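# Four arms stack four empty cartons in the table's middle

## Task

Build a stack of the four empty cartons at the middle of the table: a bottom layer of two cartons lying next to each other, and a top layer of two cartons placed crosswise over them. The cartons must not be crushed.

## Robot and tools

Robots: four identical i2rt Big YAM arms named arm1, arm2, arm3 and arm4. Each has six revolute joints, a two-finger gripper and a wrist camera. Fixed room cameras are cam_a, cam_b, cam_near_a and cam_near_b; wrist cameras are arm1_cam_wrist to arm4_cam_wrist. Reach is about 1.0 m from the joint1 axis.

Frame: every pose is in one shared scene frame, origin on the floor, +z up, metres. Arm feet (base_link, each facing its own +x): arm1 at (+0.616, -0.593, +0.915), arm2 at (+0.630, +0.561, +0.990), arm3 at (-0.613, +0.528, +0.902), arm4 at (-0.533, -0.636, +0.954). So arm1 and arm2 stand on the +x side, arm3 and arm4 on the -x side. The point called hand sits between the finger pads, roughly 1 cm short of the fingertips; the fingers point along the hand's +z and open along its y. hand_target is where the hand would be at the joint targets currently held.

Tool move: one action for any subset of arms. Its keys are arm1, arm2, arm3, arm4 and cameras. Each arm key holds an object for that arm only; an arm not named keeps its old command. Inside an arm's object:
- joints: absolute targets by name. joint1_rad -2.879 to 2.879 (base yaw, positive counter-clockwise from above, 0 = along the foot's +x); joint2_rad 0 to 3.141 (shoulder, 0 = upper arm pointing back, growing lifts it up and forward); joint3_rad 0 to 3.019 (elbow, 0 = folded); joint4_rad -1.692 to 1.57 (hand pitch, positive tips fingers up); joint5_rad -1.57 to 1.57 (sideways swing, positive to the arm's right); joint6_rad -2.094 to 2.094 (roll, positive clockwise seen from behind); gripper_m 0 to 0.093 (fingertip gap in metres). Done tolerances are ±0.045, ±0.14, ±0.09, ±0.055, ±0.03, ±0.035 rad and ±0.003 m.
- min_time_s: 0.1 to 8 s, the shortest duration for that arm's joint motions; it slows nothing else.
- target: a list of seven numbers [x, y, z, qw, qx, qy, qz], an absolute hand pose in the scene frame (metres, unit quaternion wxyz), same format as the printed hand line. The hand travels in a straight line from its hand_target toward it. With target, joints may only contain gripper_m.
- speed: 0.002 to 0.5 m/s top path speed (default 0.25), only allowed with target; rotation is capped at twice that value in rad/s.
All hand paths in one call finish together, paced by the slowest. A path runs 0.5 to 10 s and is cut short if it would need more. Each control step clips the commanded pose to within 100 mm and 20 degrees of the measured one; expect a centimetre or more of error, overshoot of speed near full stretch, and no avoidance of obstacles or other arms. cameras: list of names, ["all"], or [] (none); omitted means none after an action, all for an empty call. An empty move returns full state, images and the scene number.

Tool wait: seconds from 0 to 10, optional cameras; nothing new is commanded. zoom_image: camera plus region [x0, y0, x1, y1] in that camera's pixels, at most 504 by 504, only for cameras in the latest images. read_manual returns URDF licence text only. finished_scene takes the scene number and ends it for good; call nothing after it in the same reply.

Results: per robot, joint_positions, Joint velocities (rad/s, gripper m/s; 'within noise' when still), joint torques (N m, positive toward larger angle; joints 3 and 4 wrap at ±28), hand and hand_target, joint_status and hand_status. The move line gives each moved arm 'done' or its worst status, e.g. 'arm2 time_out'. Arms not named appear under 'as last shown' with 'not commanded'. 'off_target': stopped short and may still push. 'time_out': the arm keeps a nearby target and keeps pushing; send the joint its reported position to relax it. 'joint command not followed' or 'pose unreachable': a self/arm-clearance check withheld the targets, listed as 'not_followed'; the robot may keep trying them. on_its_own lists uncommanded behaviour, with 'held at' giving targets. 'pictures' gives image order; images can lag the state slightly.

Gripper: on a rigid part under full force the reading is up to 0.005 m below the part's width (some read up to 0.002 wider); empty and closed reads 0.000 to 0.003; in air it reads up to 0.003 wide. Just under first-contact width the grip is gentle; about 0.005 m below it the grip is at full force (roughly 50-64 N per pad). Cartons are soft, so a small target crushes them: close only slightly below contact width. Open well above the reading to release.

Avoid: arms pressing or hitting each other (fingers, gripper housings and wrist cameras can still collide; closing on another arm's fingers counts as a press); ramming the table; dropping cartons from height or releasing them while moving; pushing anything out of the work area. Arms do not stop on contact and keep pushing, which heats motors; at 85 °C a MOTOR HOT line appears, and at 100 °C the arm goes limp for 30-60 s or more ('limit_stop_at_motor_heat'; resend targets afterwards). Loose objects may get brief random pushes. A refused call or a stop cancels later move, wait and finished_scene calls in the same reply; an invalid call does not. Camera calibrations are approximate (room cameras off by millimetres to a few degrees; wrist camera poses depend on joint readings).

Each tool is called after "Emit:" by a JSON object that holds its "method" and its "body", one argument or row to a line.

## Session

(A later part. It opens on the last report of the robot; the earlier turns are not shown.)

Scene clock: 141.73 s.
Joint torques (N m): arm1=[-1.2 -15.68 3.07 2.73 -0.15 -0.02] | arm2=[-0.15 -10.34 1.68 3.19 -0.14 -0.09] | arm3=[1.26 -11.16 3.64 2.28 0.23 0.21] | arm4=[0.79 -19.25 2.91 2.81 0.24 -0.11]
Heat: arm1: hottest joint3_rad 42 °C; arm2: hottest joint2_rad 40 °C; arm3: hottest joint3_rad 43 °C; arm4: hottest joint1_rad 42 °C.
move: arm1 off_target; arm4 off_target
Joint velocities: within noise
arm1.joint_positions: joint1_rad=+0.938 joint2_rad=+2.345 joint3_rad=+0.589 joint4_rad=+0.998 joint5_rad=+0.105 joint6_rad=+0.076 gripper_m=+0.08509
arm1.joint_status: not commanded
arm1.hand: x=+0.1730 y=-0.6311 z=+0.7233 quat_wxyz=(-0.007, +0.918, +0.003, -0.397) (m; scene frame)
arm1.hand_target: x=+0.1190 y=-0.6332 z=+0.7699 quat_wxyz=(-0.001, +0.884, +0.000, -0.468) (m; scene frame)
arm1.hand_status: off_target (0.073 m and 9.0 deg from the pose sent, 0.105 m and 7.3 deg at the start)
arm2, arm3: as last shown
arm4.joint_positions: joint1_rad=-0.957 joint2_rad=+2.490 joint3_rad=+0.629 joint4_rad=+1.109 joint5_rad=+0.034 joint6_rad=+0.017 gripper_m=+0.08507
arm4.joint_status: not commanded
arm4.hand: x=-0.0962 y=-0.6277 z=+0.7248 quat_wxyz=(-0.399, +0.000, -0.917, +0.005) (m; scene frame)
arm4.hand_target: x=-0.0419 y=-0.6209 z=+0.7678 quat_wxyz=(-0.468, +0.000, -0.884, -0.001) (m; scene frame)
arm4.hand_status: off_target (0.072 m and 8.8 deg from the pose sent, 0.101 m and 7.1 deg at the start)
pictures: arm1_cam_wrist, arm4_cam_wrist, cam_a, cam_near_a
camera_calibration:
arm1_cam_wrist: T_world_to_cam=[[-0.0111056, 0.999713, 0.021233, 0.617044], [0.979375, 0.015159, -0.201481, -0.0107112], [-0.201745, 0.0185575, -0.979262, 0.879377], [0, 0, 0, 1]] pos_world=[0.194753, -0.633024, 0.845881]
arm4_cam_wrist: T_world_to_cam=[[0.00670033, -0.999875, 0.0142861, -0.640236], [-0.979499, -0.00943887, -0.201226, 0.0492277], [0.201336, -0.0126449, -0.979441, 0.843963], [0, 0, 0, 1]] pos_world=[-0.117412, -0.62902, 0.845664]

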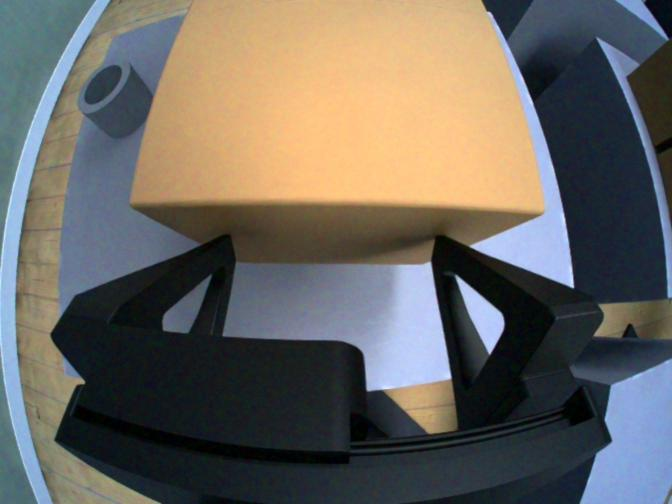

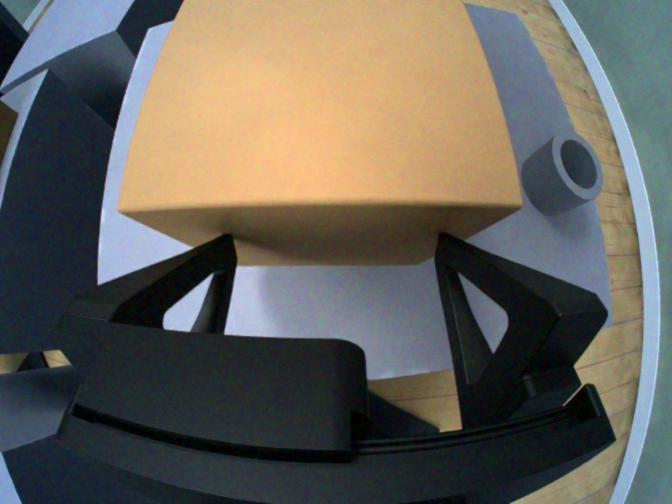

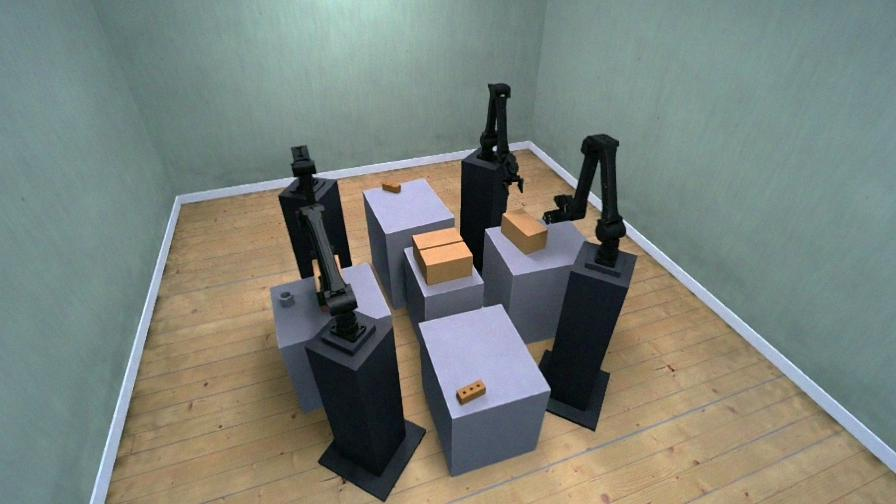

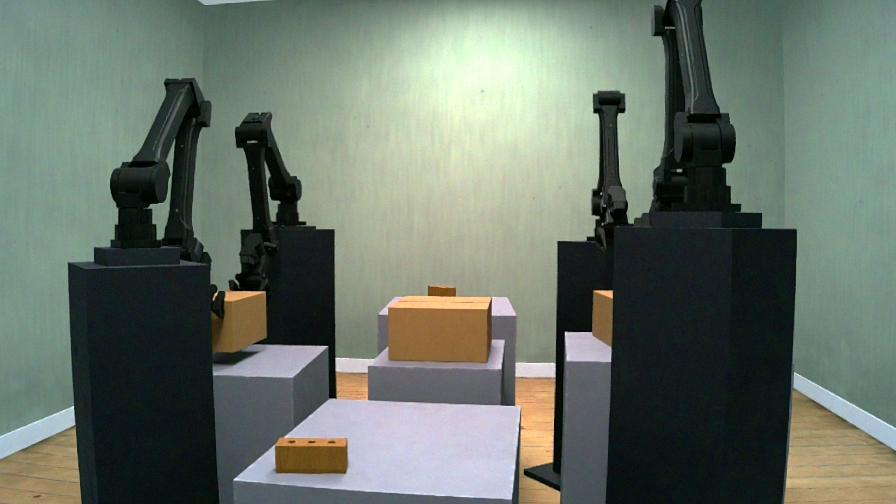

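Emit:
{"method": "move", "body": {
  "arm1": {"target":[0.112,-0.634,0.96,0,0.884,0,-0.468],"speed":0.08},
  "arm4": {"target":[-0.036,-0.621,0.96,-0.468,0,-0.884,0],"speed":0.08},
  "cameras": ["arm1_cam_wrist","arm4_cam_wrist","cam_near_a","cam_near_b"]
}}

Scene clock: 145.63 s.
Joint torques (N m): arm1=[-1.2 -11.93 9.98 3.49 -0.05 -0.09] | arm2=[0.03 -11.46 1.7 2.92 -0.13 -0.11] | arm3=[1.2 -11.22 3.66 2.28 0.23 0.21] | arm4=[0.97 -14.1 10.35 3.14 0.26 -0.09]
Heat: arm1: hottest joint3_rad 42 °C; arm2: hottest joint2_rad 40 °C; arm3: hottest joint3_rad 42 °C; arm4: hottest joint1_rad 42 °C.
move: arm1 off_target; arm4 off_target
Joint velocities: within noise
arm1.joint_positions: joint1_rad=+0.938 joint2_rad=+1.621 joint3_rad=+0.475 joint4_rad=+0.341 joint5_rad=+0.104 joint6_rad=+0.084 gripper_m=+0.08509
arm1.joint_status: not commanded
arm1.hand: x=+0.1797 y=-0.6303 z=+0.8942 quat_wxyz=(-0.008, +0.926, +0.001, -0.376) (m; scene frame)
arm1.hand_target: x=+0.1204 y=-0.6327 z=+0.9637 quat_wxyz=(-0.002, +0.884, +0.000, -0.468) (m; scene frame)
arm1.hand_status: off_target (0.094 m and 11.6 deg from the pose sent, 0.244 m and 9.0 deg at the start; pose on its path clipped on 7 of 96 steps)
arm2, arm3: as last shown
arm4.joint_positions: joint1_rad=-0.957 joint2_rad=+1.735 joint3_rad=+0.460 joint4_rad=+0.516 joint5_rad=+0.034 joint6_rad=+0.017 gripper_m=+0.08507
arm4.joint_status: not commanded
arm4.hand: x=-0.0905 y=-0.6278 z=+0.9113 quat_wxyz=(-0.396, +0.001, -0.918, +0.005) (m; scene frame)
arm4.hand_target: x=-0.0412 y=-0.6210 z=+0.9625 quat_wxyz=(-0.468, +0.000, -0.884, -0.001) (m; scene frame)
arm4.hand_status: off_target (0.073 m and 9.2 deg from the pose sent, 0.243 m and 8.8 deg at the start)
pictures: arm1_cam_wrist, arm4_cam_wrist, cam_near_a, cam_near_b
camera_calibration:
arm1_cam_wrist: T_world_to_cam=[[-0.00729034, 0.99977, 0.0201882, 0.612969], [0.987631, 0.010361, -0.156452, -0.0276252], [-0.156625, 0.0187979, -0.987479, 1.04747], [0, 0, 0, 1]] pos_world=[0.195812, -0.632232, 1.01765]
arm4_cam_wrist: T_world_to_cam=[[0.00701241, -0.999867, 0.0146913, -0.643427], [-0.980791, -0.00974114, -0.194819, 0.0861987], [0.194936, -0.013043, -0.980729, 1.02589], [0, 0, 0, 1]] pos_world=[-0.110928, -0.629121, 1.03237]

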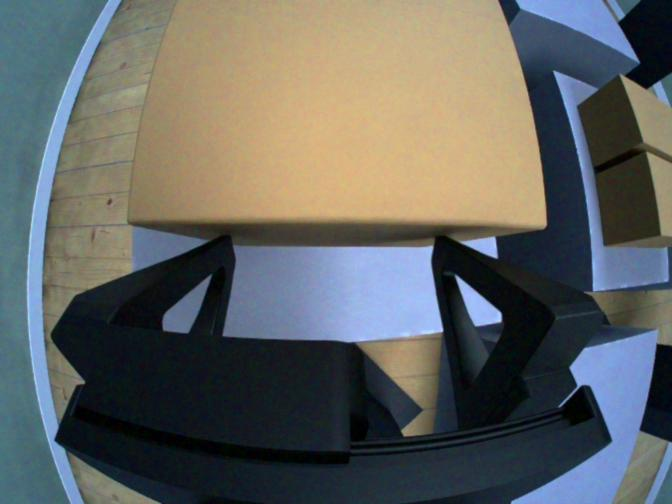

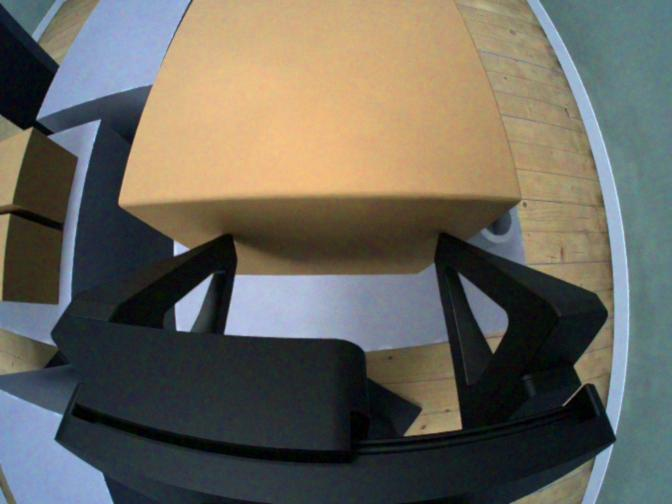

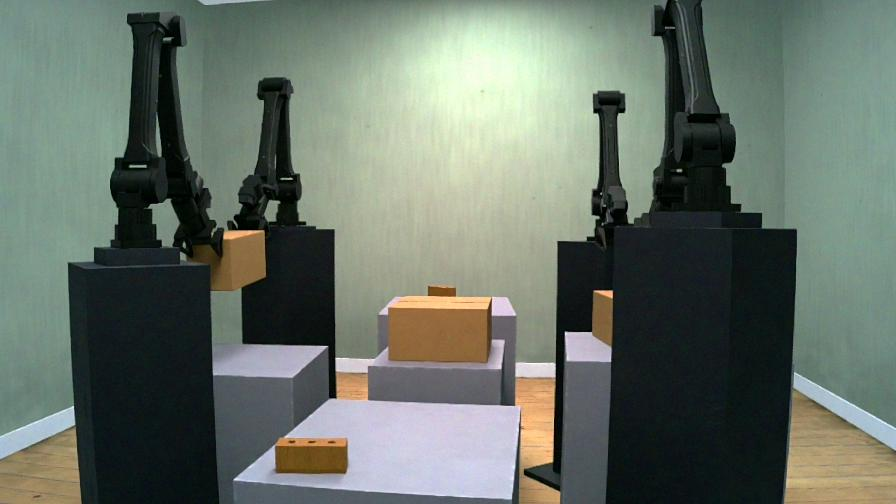

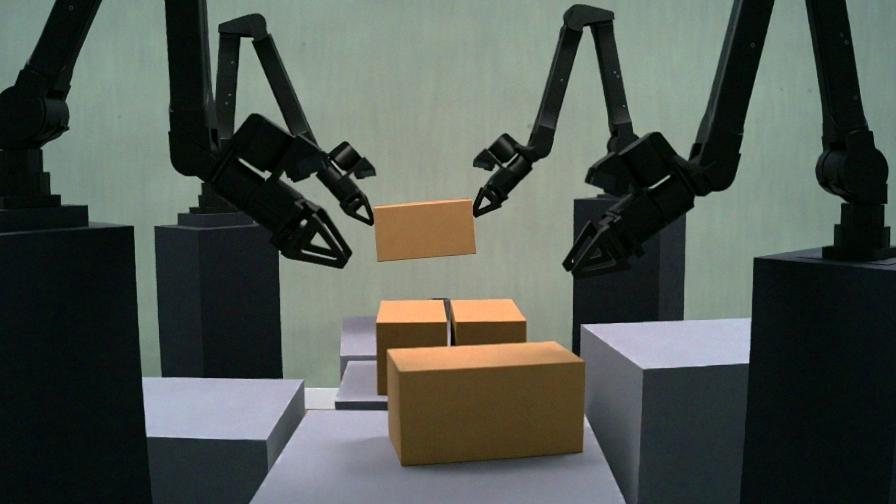

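Emit:
{"method": "move", "body": {
  "arm1": {"target":[0.105,-0.49,0.975,0,0.884,0,-0.468],"speed":0.08},
  "arm4": {"target":[-0.052,-0.477,0.966,-0.468,0,-0.884,0],"speed":0.08},
  "cameras": ["arm1_cam_wrist","arm4_cam_wrist","cam_near_a","cam_near_b"]
}}

Scene clock: 149.00 s.
Joint torques (N m): arm1=[-0.67 -8.76 12.11 2.32 -0.41 0.09] | arm2=[0.5 -10.29 1.57 2.95 -0.12 -0.13] | arm3=[1.2 -11.16 3.64 2.28 0.23 0.21] | arm4=[0.67 -11.69 13.74 2.18 0.43 -0.18]
Heat: arm1: hottest joint3_rad 43 °C; arm2: hottest joint2_rad 40 °C; arm3: hottest joint3_rad 42 °C; arm4: hottest joint1_rad 42 °C.
move: arm1 off_target; arm4 off_target
Joint velocities: within noise
arm1.joint_positions: joint1_rad=+0.542 joint2_rad=+1.565 joint3_rad=+0.517 joint4_rad=+0.285 joint5_rad=-0.214 joint6_rad=-0.157 gripper_m=+0.08509
arm1.joint_status: not commanded
arm1.hand: x=+0.1676 y=-0.5075 z=+0.9247 quat_wxyz=(+0.014, +0.915, -0.009, -0.403) (m; scene frame)
arm1.hand_target: x=+0.1136 y=-0.4916 z=+0.9798 quat_wxyz=(+0.000, +0.884, +0.000, -0.468) (m; scene frame)
arm1.hand_status: off_target (0.082 m and 8.5 deg from the pose sent, 0.178 m and 11.6 deg at the start)
arm2, arm3: as last shown
arm4.joint_positions: joint1_rad=-0.551 joint2_rad=+1.700 joint3_rad=+0.484 joint4_rad=+0.428 joint5_rad=+0.362 joint6_rad=+0.265 gripper_m=+0.08507
arm4.joint_status: not commanded
arm4.hand: x=-0.1099 y=-0.5060 z=+0.9256 quat_wxyz=(-0.410, +0.011, -0.912, +0.026) (m; scene frame)
arm4.hand_target: x=-0.0589 y=-0.4793 z=+0.9708 quat_wxyz=(-0.468, +0.000, -0.884, +0.000) (m; scene frame)
arm4.hand_status: off_target (0.076 m and 8.0 deg from the pose sent, 0.165 m and 9.2 deg at the start)
pictures: arm1_cam_wrist, arm4_cam_wrist, cam_near_a, cam_near_b
camera_calibration:
arm1_cam_wrist: T_world_to_cam=[[-0.00679995, 0.99961, -0.0271002, 0.533068], [0.977062, 0.000873221, -0.212954, 0.0370331], [-0.212847, -0.0279266, -0.976686, 1.04909], [0, 0, 0, 1]] pos_world=[0.190738, -0.503595, 1.04697]
arm4_cam_wrist: T_world_to_cam=[[0.00828293, -0.998065, 0.0616209, -0.564109], [-0.974114, -0.021975, -0.224989, 0.0937125], [0.225907, -0.0581622, -0.972411, 1.01812], [0, 0, 0, 1]] pos_world=[-0.134041, -0.501742, 1.04587]

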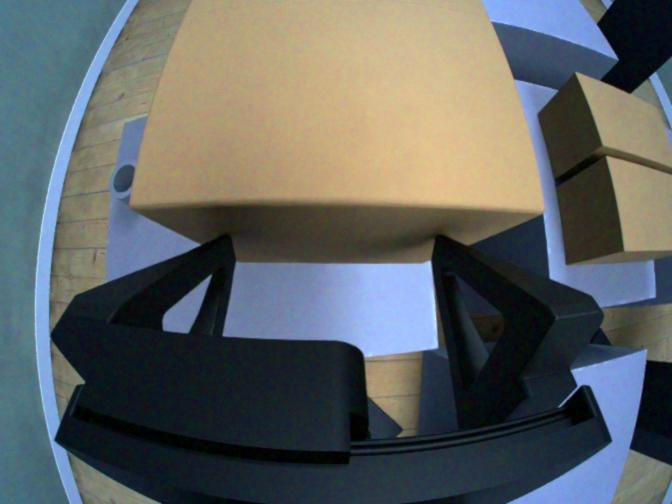

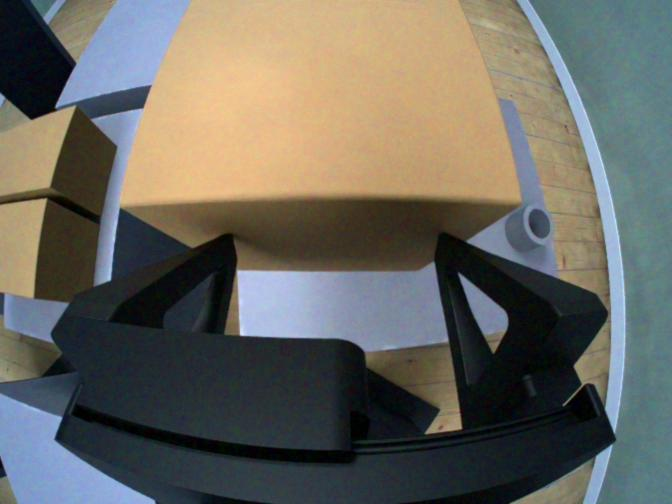

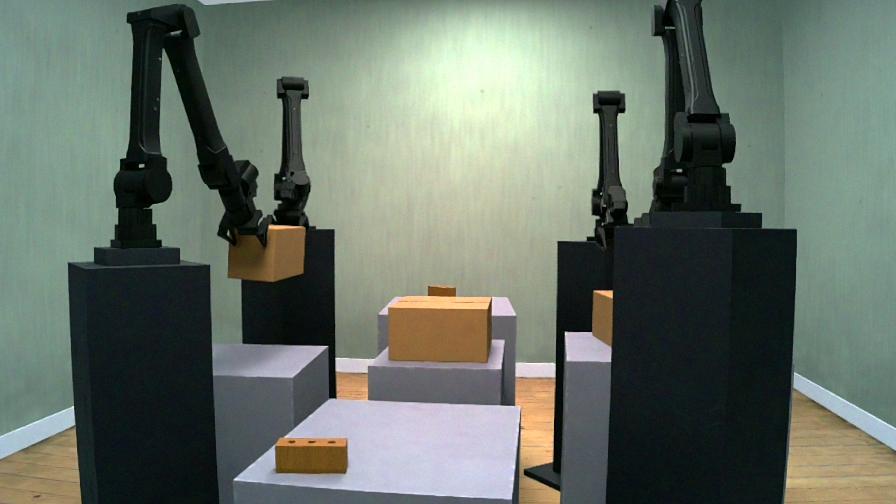

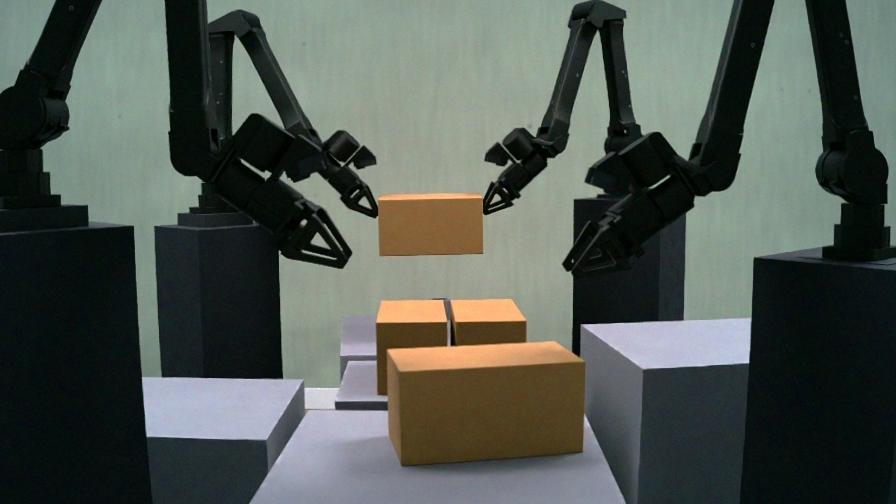

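Emit:
{"method": "move", "body": {
  "arm1": {"target":[0.095,-0.35,0.978,0,0.884,0,-0.468],"speed":0.08},
  "arm4": {"target":[-0.070,-0.337,0.970,-0.468,0,-0.884,0],"speed":0.08},
  "cameras": ["arm1_cam_wrist","arm4_cam_wrist","cam_near_a","cam_near_b"]
}}

Scene clock: 151.90 s.
Joint torques (N m): arm1=[1.03 -9.88 13.29 2.45 -0.81 0.18] | arm2=[0.32 -10.58 1.43 2.93 -0.18 -0.12] | arm3=[1.2 -11.16 3.63 2.28 0.23 0.21] | arm4=[-0.67 -11.99 15.19 2.03 0.66 -0.39]
Heat: arm1: hottest joint3_rad 44 °C; arm2: hottest joint2_rad 39 °C; arm3: hottest joint3_rad 41 °C; arm4: hottest joint1_rad 42 °C.
move: arm1 off_target; arm4 off_target
Joint velocities: within noise
arm1.joint_positions: joint1_rad=+0.223 joint2_rad=+1.679 joint3_rad=+0.703 joint4_rad=+0.138 joint5_rad=-0.448 joint6_rad=-0.358 gripper_m=+0.08509
arm1.joint_status: not commanded
arm1.hand: x=+0.1592 y=-0.3787 z=+0.9264 quat_wxyz=(+0.026, +0.913, -0.025, -0.405) (m; scene frame)
arm1.hand_target: x=+0.1043 y=-0.3549 z=+0.9834 quat_wxyz=(+0.000, +0.884, +0.001, -0.468) (m; scene frame)
arm1.hand_status: off_target (0.087 m and 9.0 deg from the pose sent, 0.181 m and 8.5 deg at the start)
arm2.joint_positions: joint1_rad=-0.753 joint2_rad=+2.022 joint3_rad=+0.507 joint4_rad=+0.878 joint5_rad=+0.005 joint6_rad=+0.010 gripper_m=+0.08492
arm2.joint_status: not commanded
arm2.hand: x=+0.1604 y=+0.5594 z=+0.9067 quat_wxyz=(-0.002, -0.891, +0.003, +0.454) (m; scene frame)
arm2.hand_target: x=+0.1562 y=+0.5621 z=+0.9193 quat_wxyz=(+0.000, -0.883, +0.001, +0.470) (m; scene frame)
arm2.hand_status: not commanded
arm3.joint_positions: joint1_rad=+0.888 joint2_rad=+1.715 joint3_rad=+0.451 joint4_rad=+0.683 joint5_rad=-0.004 joint6_rad=-0.007 gripper_m=+0.08492
arm3.joint_status: not commanded
arm3.hand: x=-0.1472 y=+0.5204 z=+0.8982 quat_wxyz=(-0.476, -0.004, -0.879, +0.002) (m; scene frame)
arm3.hand_target: x=-0.1434 y=+0.5253 z=+0.9083 quat_wxyz=(-0.490, -0.003, -0.872, -0.001) (m; scene frame)
arm3.hand_status: not commanded
arm4.joint_positions: joint1_rad=-0.219 joint2_rad=+1.768 joint3_rad=+0.681 joint4_rad=+0.210 joint5_rad=+0.601 joint6_rad=+0.512 gripper_m=+0.08507
arm4.joint_status: not commanded
arm4.hand: x=-0.1199 y=-0.3726 z=+0.9379 quat_wxyz=(-0.428, +0.016, -0.903, +0.027) (m; scene frame)
arm4.hand_target: x=-0.0758 y=-0.3412 z=+0.9746 quat_wxyz=(-0.468, +0.000, -0.884, +0.001) (m; scene frame)
arm4.hand_status: off_target (0.069 m and 6.3 deg from the pose sent, 0.179 m and 8.0 deg at the start)
pictures: arm1_cam_wrist, arm4_cam_wrist, cam_near_a, cam_near_b
camera_calibration:
arm1_cam_wrist: T_world_to_cam=[[0.0134176, 0.997989, -0.0619516, 0.43271], [0.975442, -0.0266864, -0.218633, 0.0405577], [-0.219847, -0.0574967, -0.973839, 1.03979], [0, 0, 0, 1]] pos_world=[0.183227, -0.370973, 1.04826]
arm4_cam_wrist: T_world_to_cam=[[0.0150583, -0.997491, 0.0691796, -0.437736], [-0.964652, -0.0326979, -0.261491, 0.121051], [0.263097, -0.0627966, -0.962723, 1.03379], [0, 0, 0, 1]] pos_world=[-0.148623, -0.367761, 1.05719]

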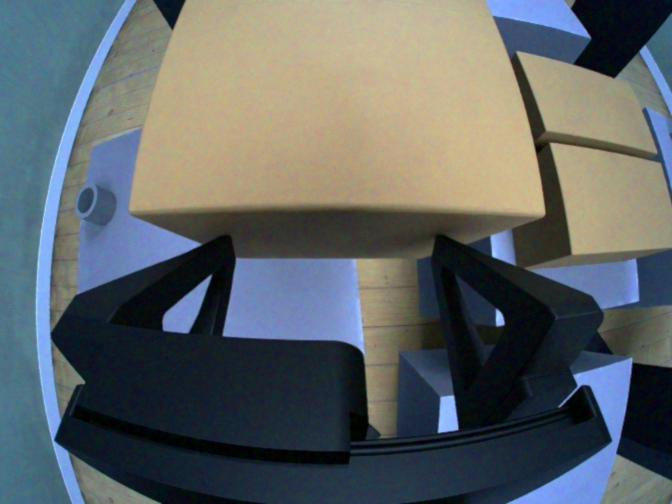

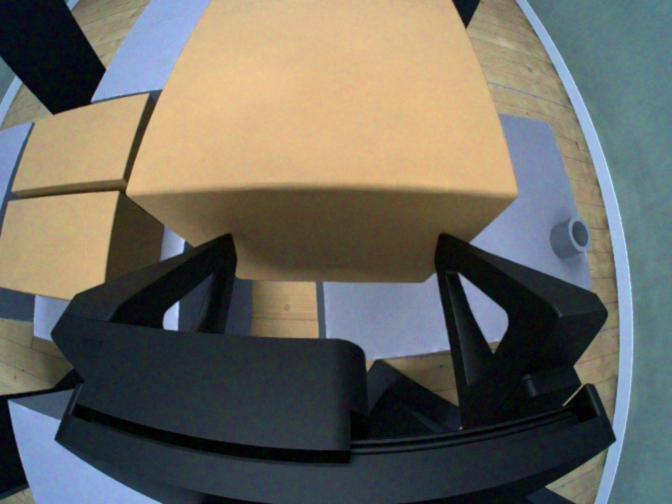

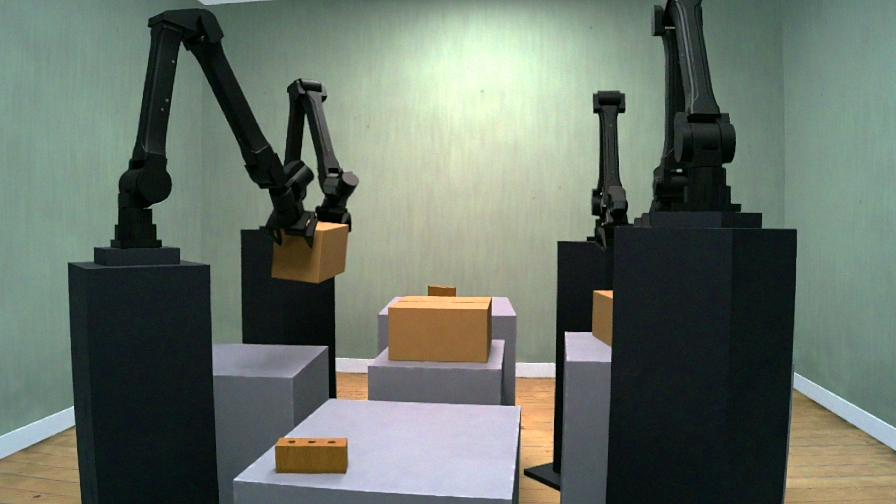

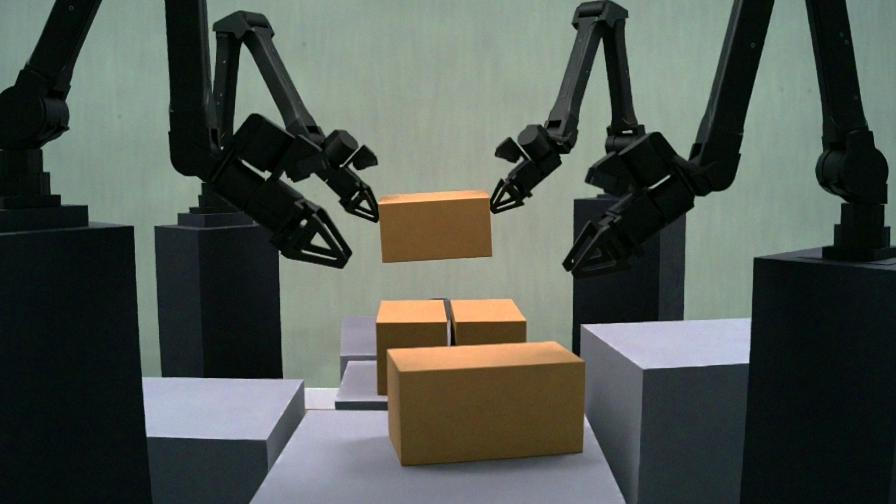

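Emit:
{"method": "move", "body": {
  "arm1": {"target":[0.088,-0.213,0.983,0,0.884,0,-0.468],"speed":0.08},
  "arm4": {"target":[-0.078,-0.197,0.966,-0.468,0,-0.884,0],"speed":0.08},
  "cameras": ["arm1_cam_wrist","arm4_cam_wrist","cam_near_a","cam_near_b"]
}}

Scene clock: 154.90 s.
Joint torques (N m): arm1=[3.43 -12.81 13.91 2.3 -1.23 0.16] | arm2=[-0.32 -10.64 1.51 2.96 -0.15 -0.11] | arm3=[1.2 -11.16 3.67 2.28 0.23 0.21] | arm4=[-3.14 -15.27 16.03 1.85 1.12 -0.46]
Heat: arm1: hottest joint3_rad 45 °C; arm2: hottest joint2_rad 39 °C; arm3: hottest joint3_rad 41 °C; arm4: hottest joint3_rad 43 °C.
move: arm1 off_target; arm4 off_target
Joint velocities: within noise
arm1.joint_positions: joint1_rad=-0.011 joint2_rad=+1.851 joint3_rad=+0.998 joint4_rad=-0.066 joint5_rad=-0.594 joint6_rad=-0.517 gripper_m=+0.08508
arm1.joint_status: not commanded
arm1.hand: x=+0.1529 y=-0.2377 z=+0.9290 quat_wxyz=(+0.028, +0.910, -0.045, -0.412) (m; scene frame)
arm1.hand_target: x=+0.0963 y=-0.2206 z=+0.9879 quat_wxyz=(+0.001, +0.884, +0.000, -0.468) (m; scene frame)
arm1.hand_status: off_target (0.088 m and 9.3 deg from the pose sent, 0.189 m and 8.9 deg at the start)
arm2, arm3: as last shown
arm4.joint_positions: joint1_rad=+0.011 joint2_rad=+1.949 joint3_rad=+1.014 joint4_rad=-0.048 joint5_rad=+0.728 joint6_rad=+0.703 gripper_m=+0.08506
arm4.joint_status: not commanded
arm4.hand: x=-0.1302 y=-0.2233 z=+0.9353 quat_wxyz=(-0.435, +0.031, -0.900, +0.019) (m; scene frame)
arm4.hand_target: x=-0.0823 y=-0.2030 z=+0.9695 quat_wxyz=(-0.468, +0.000, -0.883, +0.001) (m; scene frame)
arm4.hand_status: off_target (0.066 m and 5.9 deg from the pose sent, 0.183 m and 6.3 deg at the start)
pictures: arm1_cam_wrist, arm4_cam_wrist, cam_near_a, cam_near_b
camera_calibration:
arm1_cam_wrist: T_world_to_cam=[[0.0470776, 0.995484, -0.0824309, 0.305575], [0.970527, -0.0651105, -0.23203, 0.0551123], [-0.236349, -0.069078, -0.96921, 1.04453], [0, 0, 0, 1]] pos_world=[0.178999, -0.228453, 1.05034]
arm4_cam_wrist: T_world_to_cam=[[0.0473747, -0.996576, 0.0677605, -0.282696], [-0.958595, -0.0644297, -0.277389, 0.12381], [0.280805, -0.0518137, -0.958365, 1.04405], [0, 0, 0, 1]] pos_world=[-0.161099, -0.219655, 1.05408]

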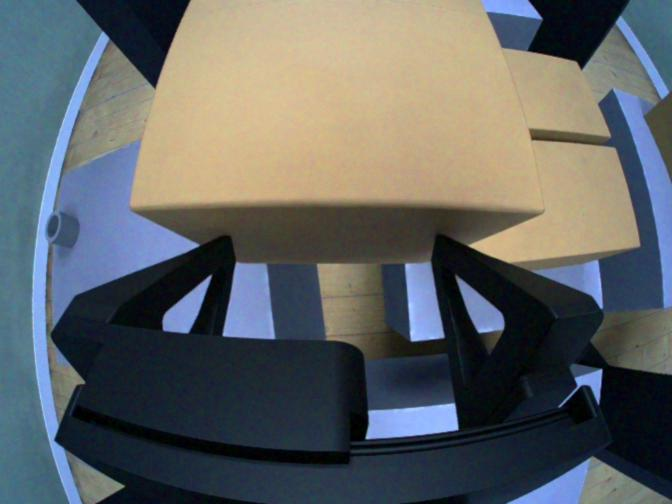

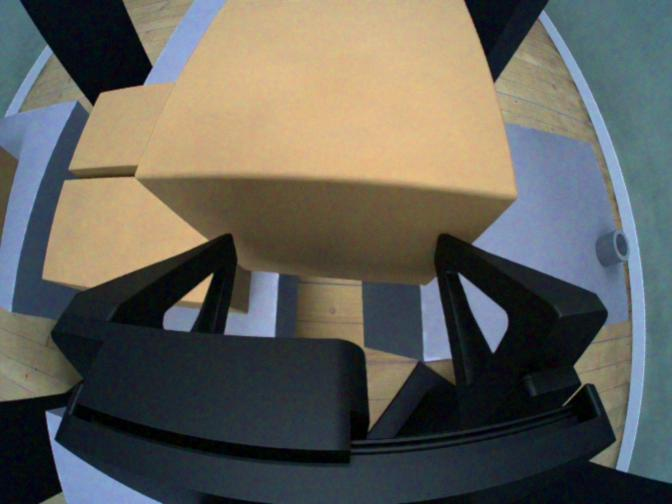

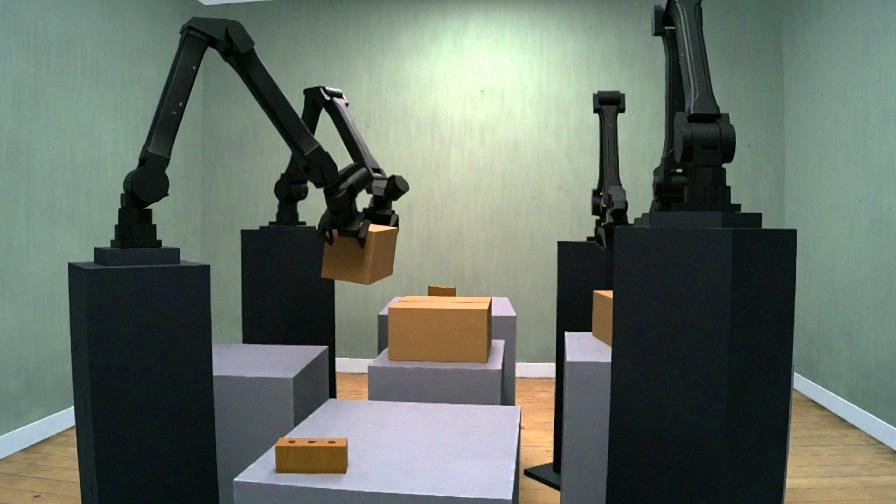

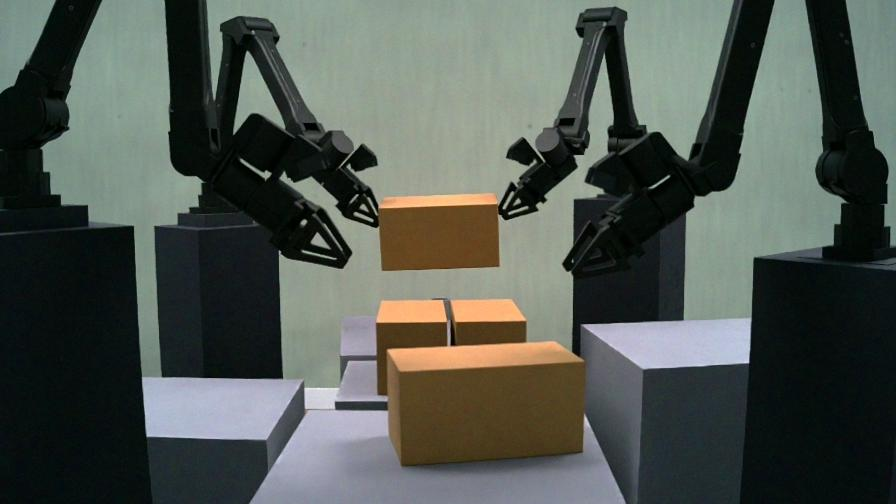

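Emit:
{"method": "move", "body": {
  "arm1": {"target":[0.082,-0.108,0.985,0,0.884,0,-0.468],"speed":0.07},
  "arm4": {"target":[-0.086,-0.104,0.966,-0.468,0,-0.884,0],"speed":0.07},
  "cameras": ["arm1_cam_wrist","arm4_cam_wrist","cam_near_a","cam_near_b"]
}}

Scene clock: 158.07 s.
Joint torques (N m): arm1=[4.13 -15.56 14.17 1.95 -1.3 0.26] | arm2=[0.03 -10.64 1.74 2.95 -0.12 -0.11] | arm3=[1.2 -11.16 3.64 2.29 0.23 0.21] | arm4=[-4.31 -17.55 15.66 1.48 1.27 -0.41]
Heat: arm1: hottest joint3_rad 46 °C; arm2: hottest joint2_rad 39 °C; arm3: hottest joint3_rad 41 °C; arm4: hottest joint3_rad 44 °C.
move: arm1 off_target; arm4 off_target
Joint velocities: within noise
arm1.joint_positions: joint1_rad=-0.133 joint2_rad=+2.022 joint3_rad=+1.299 joint4_rad=-0.249 joint5_rad=-0.674 joint6_rad=-0.628 gripper_m=+0.08508
arm1.joint_status: not commanded
arm1.hand: x=+0.1449 y=-0.1281 z=+0.9301 quat_wxyz=(+0.027, +0.906, -0.045, -0.420) (m; scene frame)
arm1.hand_target: x=+0.0892 y=-0.1164 z=+0.9889 quat_wxyz=(+0.001, +0.883, +0.000, -0.469) (m; scene frame)
arm1.hand_status: off_target (0.086 m and 8.5 deg from the pose sent, 0.158 m and 9.3 deg at the start)
arm2, arm3: as last shown
arm4.joint_positions: joint1_rad=+0.125 joint2_rad=+2.082 joint3_rad=+1.306 joint4_rad=-0.244 joint5_rad=+0.784 joint6_rad=+0.806 gripper_m=+0.08506
arm4.joint_status: not commanded
arm4.hand: x=-0.1397 y=-0.1139 z=+0.9465 quat_wxyz=(-0.446, +0.035, -0.894, +0.004) (m; scene frame)
arm4.hand_target: x=-0.0893 y=-0.1095 z=+0.9680 quat_wxyz=(-0.468, +0.000, -0.884, +0.000) (m; scene frame)
arm4.hand_status: off_target (0.058 m and 4.9 deg from the pose sent, 0.131 m and 5.9 deg at the start)
pictures: arm1_cam_wrist, arm4_cam_wrist, cam_near_a, cam_near_b
camera_calibration:
arm1_cam_wrist: T_world_to_cam=[[0.0482092, 0.995538, -0.0811209, 0.195533], [0.966131, -0.0670895, -0.24918, 0.0865889], [-0.25351, -0.0663606, -0.965054, 1.05028], [0, 0, 0, 1]] pos_world=[0.173175, -0.119154, 1.05102]
arm4_cam_wrist: T_world_to_cam=[[0.0672395, -0.996725, 0.0449341, -0.14961], [-0.950737, -0.0776667, -0.300112, 0.14601], [0.302619, -0.0225411, -0.952845, 1.06427], [0, 0, 0, 1]] pos_world=[-0.173192, -0.11379, 1.06463]

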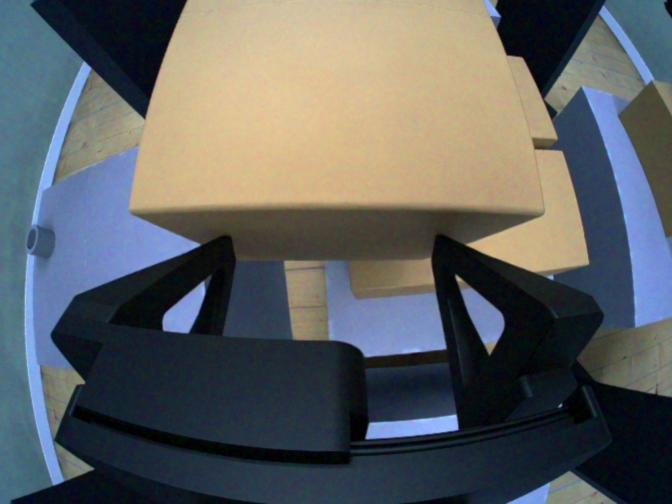

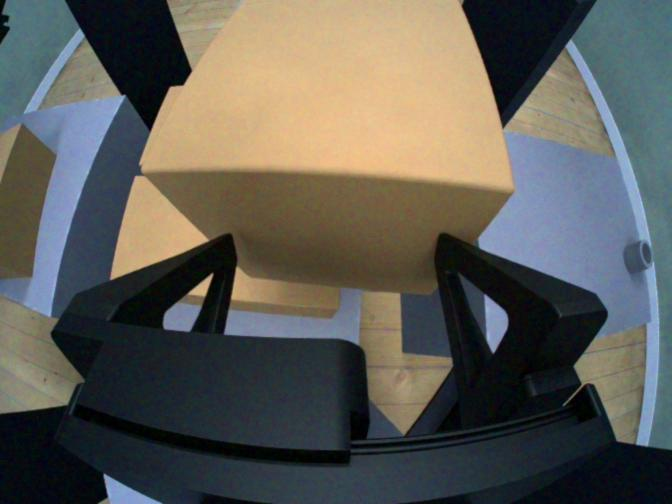

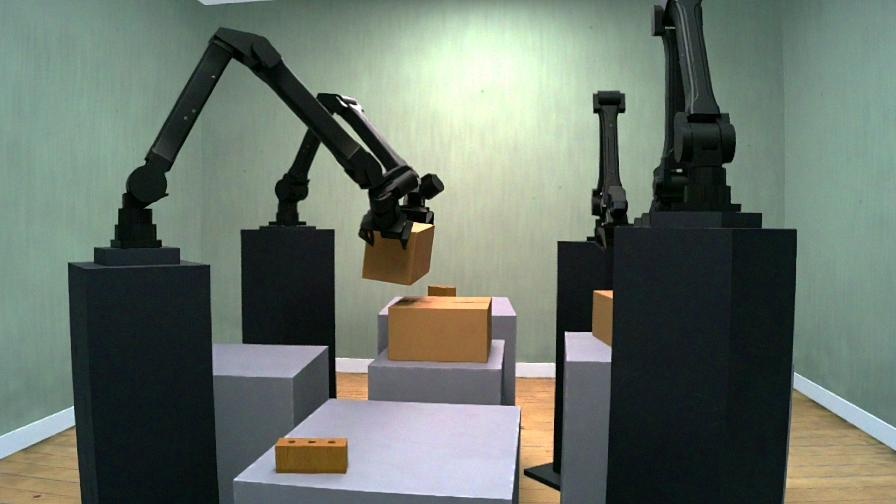

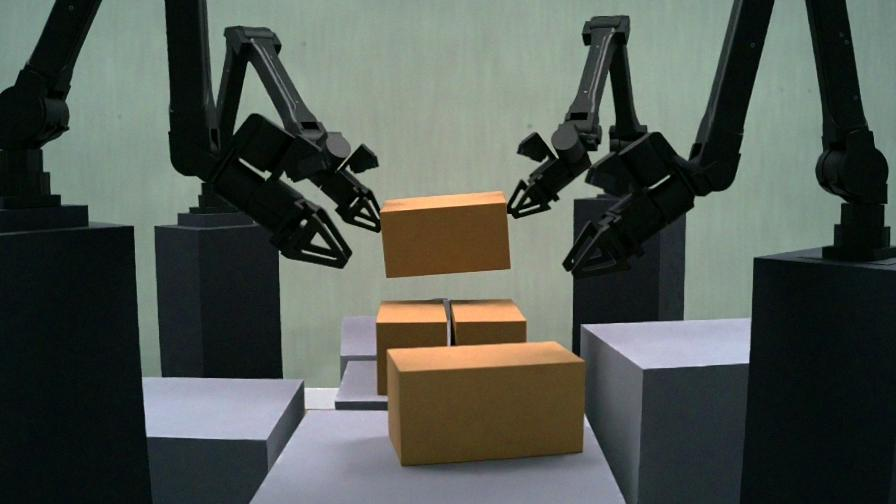

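Emit:
{"method": "move", "body": {
  "arm1": {"target":[0.082,-0.044,0.962,0,0.884,0,-0.468],"speed":0.06},
  "arm4": {"target":[-0.086,-0.041,0.928,-0.468,0,-0.884,0],"speed":0.06},
  "cameras": ["arm1_cam_wrist","arm4_cam_wrist","cam_near_a","cam_near_b"]
}}

Emit:
{"method": "zoom_image", "body": {
  "camera": "cam_near_a",
  "region": [340, 200, 540, 380]
}}

Emit:
{"method": "zoom_image", "body": {
  "camera": "cam_near_b",
  "region": [330, 160, 580, 380]
}}

Scene clock: 161.33 s.
Joint torques (N m): arm1=[4.54 -16.21 13.14 1.66 -1.01 0.32] | arm2=[0.15 -10.99 1.46 3.02 -0.15 -0.11] | arm3=[1.26 -11.11 3.64 2.28 0.24 0.21] | arm4=[-4.66 -20.89 16.08 1.22 1.59 -0.46]
Heat: arm1: hottest joint3_rad 47 °C; arm2: hottest joint2_rad 39 °C; arm3: hottest joint3_rad 40 °C; arm4: hottest joint3_rad 45 °C.
move: arm1 off_target; arm4 off_target
Joint velocities: within noise
arm1.joint_positions: joint1_rad=-0.198 joint2_rad=+2.161 joint3_rad=+1.525 joint4_rad=-0.328 joint5_rad=-0.721 joint6_rad=-0.695 gripper_m=+0.08508
arm1.joint_status: not commanded
arm1.hand: x=+0.1383 y=-0.0507 z=+0.9269 quat_wxyz=(+0.012, +0.898, -0.035, -0.438) (m; scene frame)
arm1.hand_target: x=+0.0866 y=-0.0502 z=+0.9642 quat_wxyz=(+0.001, +0.883, +0.000, -0.469) (m; scene frame)
arm1.hand_status: off_target (0.067 m and 5.7 deg from the pose sent, 0.110 m and 8.5 deg at the start)
arm2, arm3: as last shown
arm4.joint_positions: joint1_rad=+0.177 joint2_rad=+2.271 joint3_rad=+1.517 joint4_rad=-0.328 joint5_rad=+0.802 joint6_rad=+0.869 gripper_m=+0.08506
arm4.joint_status: not commanded
arm4.hand: x=-0.1470 y=-0.0529 z=+0.8981 quat_wxyz=(-0.440, +0.039, -0.897, +0.008) (m; scene frame)
arm4.hand_target: x=-0.0897 y=-0.0479 z=+0.9307 quat_wxyz=(-0.468, +0.000, -0.884, +0.001) (m; scene frame)
arm4.hand_status: off_target (0.069 m and 5.8 deg from the pose sent, 0.092 m and 4.9 deg at the start)
pictures: arm1_cam_wrist, arm4_cam_wrist, cam_near_a, cam_near_b
camera_calibration:
arm1_cam_wrist: T_world_to_cam=[[0.04178, 0.998082, -0.0456706, 0.0866763], [0.956381, -0.053178, -0.28724, 0.134713], [-0.289118, -0.0316776, -0.956769, 1.04968], [0, 0, 0, 1]] pos_world=[0.171023, -0.0460949, 1.04695]
arm4_cam_wrist: T_world_to_cam=[[0.0718436, -0.995877, 0.0553914, -0.0948526], [-0.954035, -0.0848129, -0.287444, 0.117039], [0.290957, -0.0321943, -0.956194, 1.02244], [0, 0, 0, 1]] pos_world=[-0.179014, -0.0516182, 1.01655]

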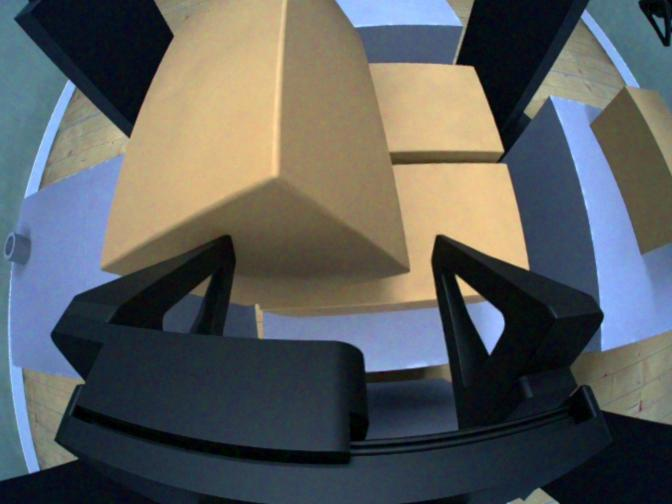

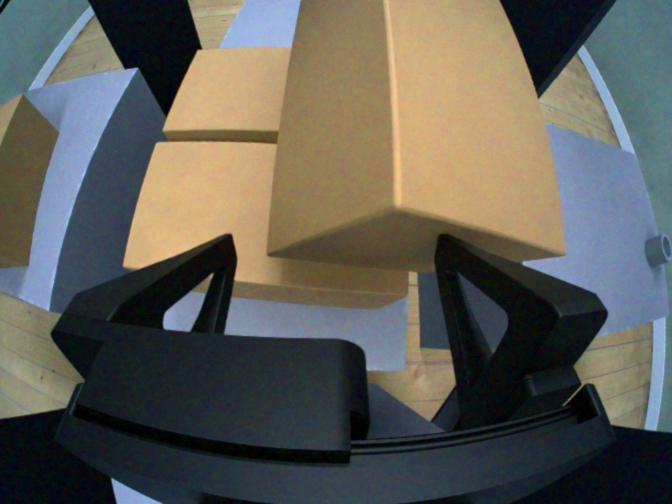

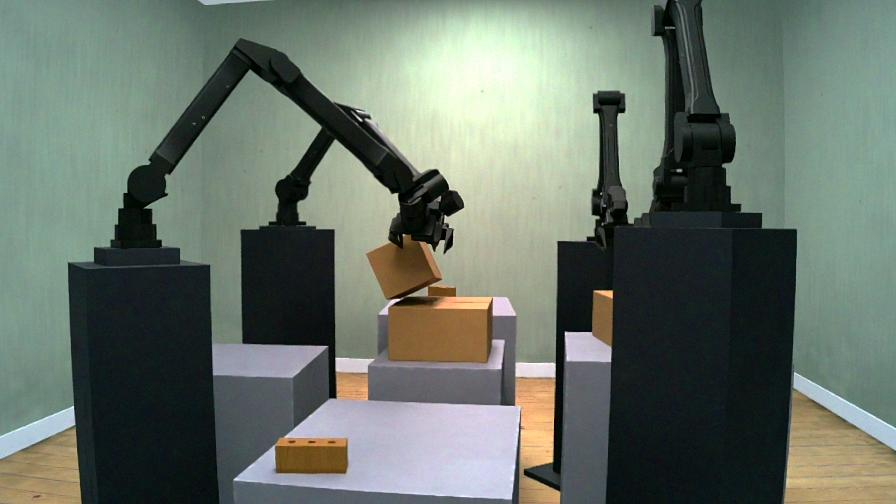

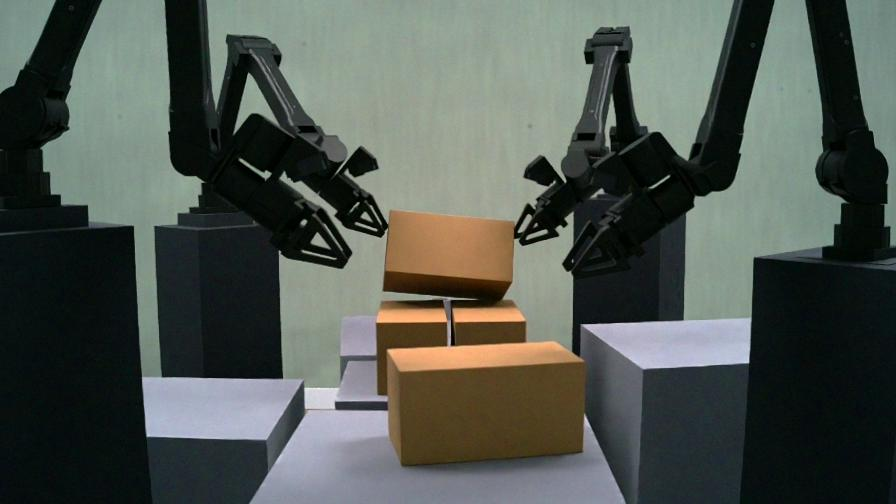

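Scaled by 2.520 from the camera's 896x504 image, which has a finer 1280x720 frame.

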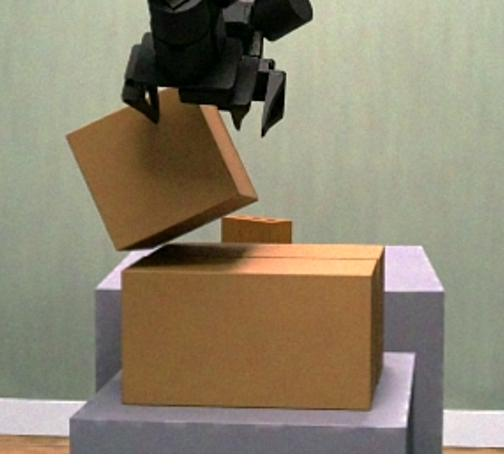

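Scaled by 2.016 from the camera's 896x504 image, which has a finer 1280x720 frame.

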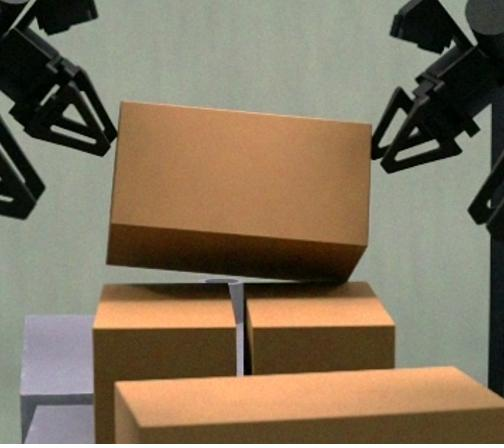

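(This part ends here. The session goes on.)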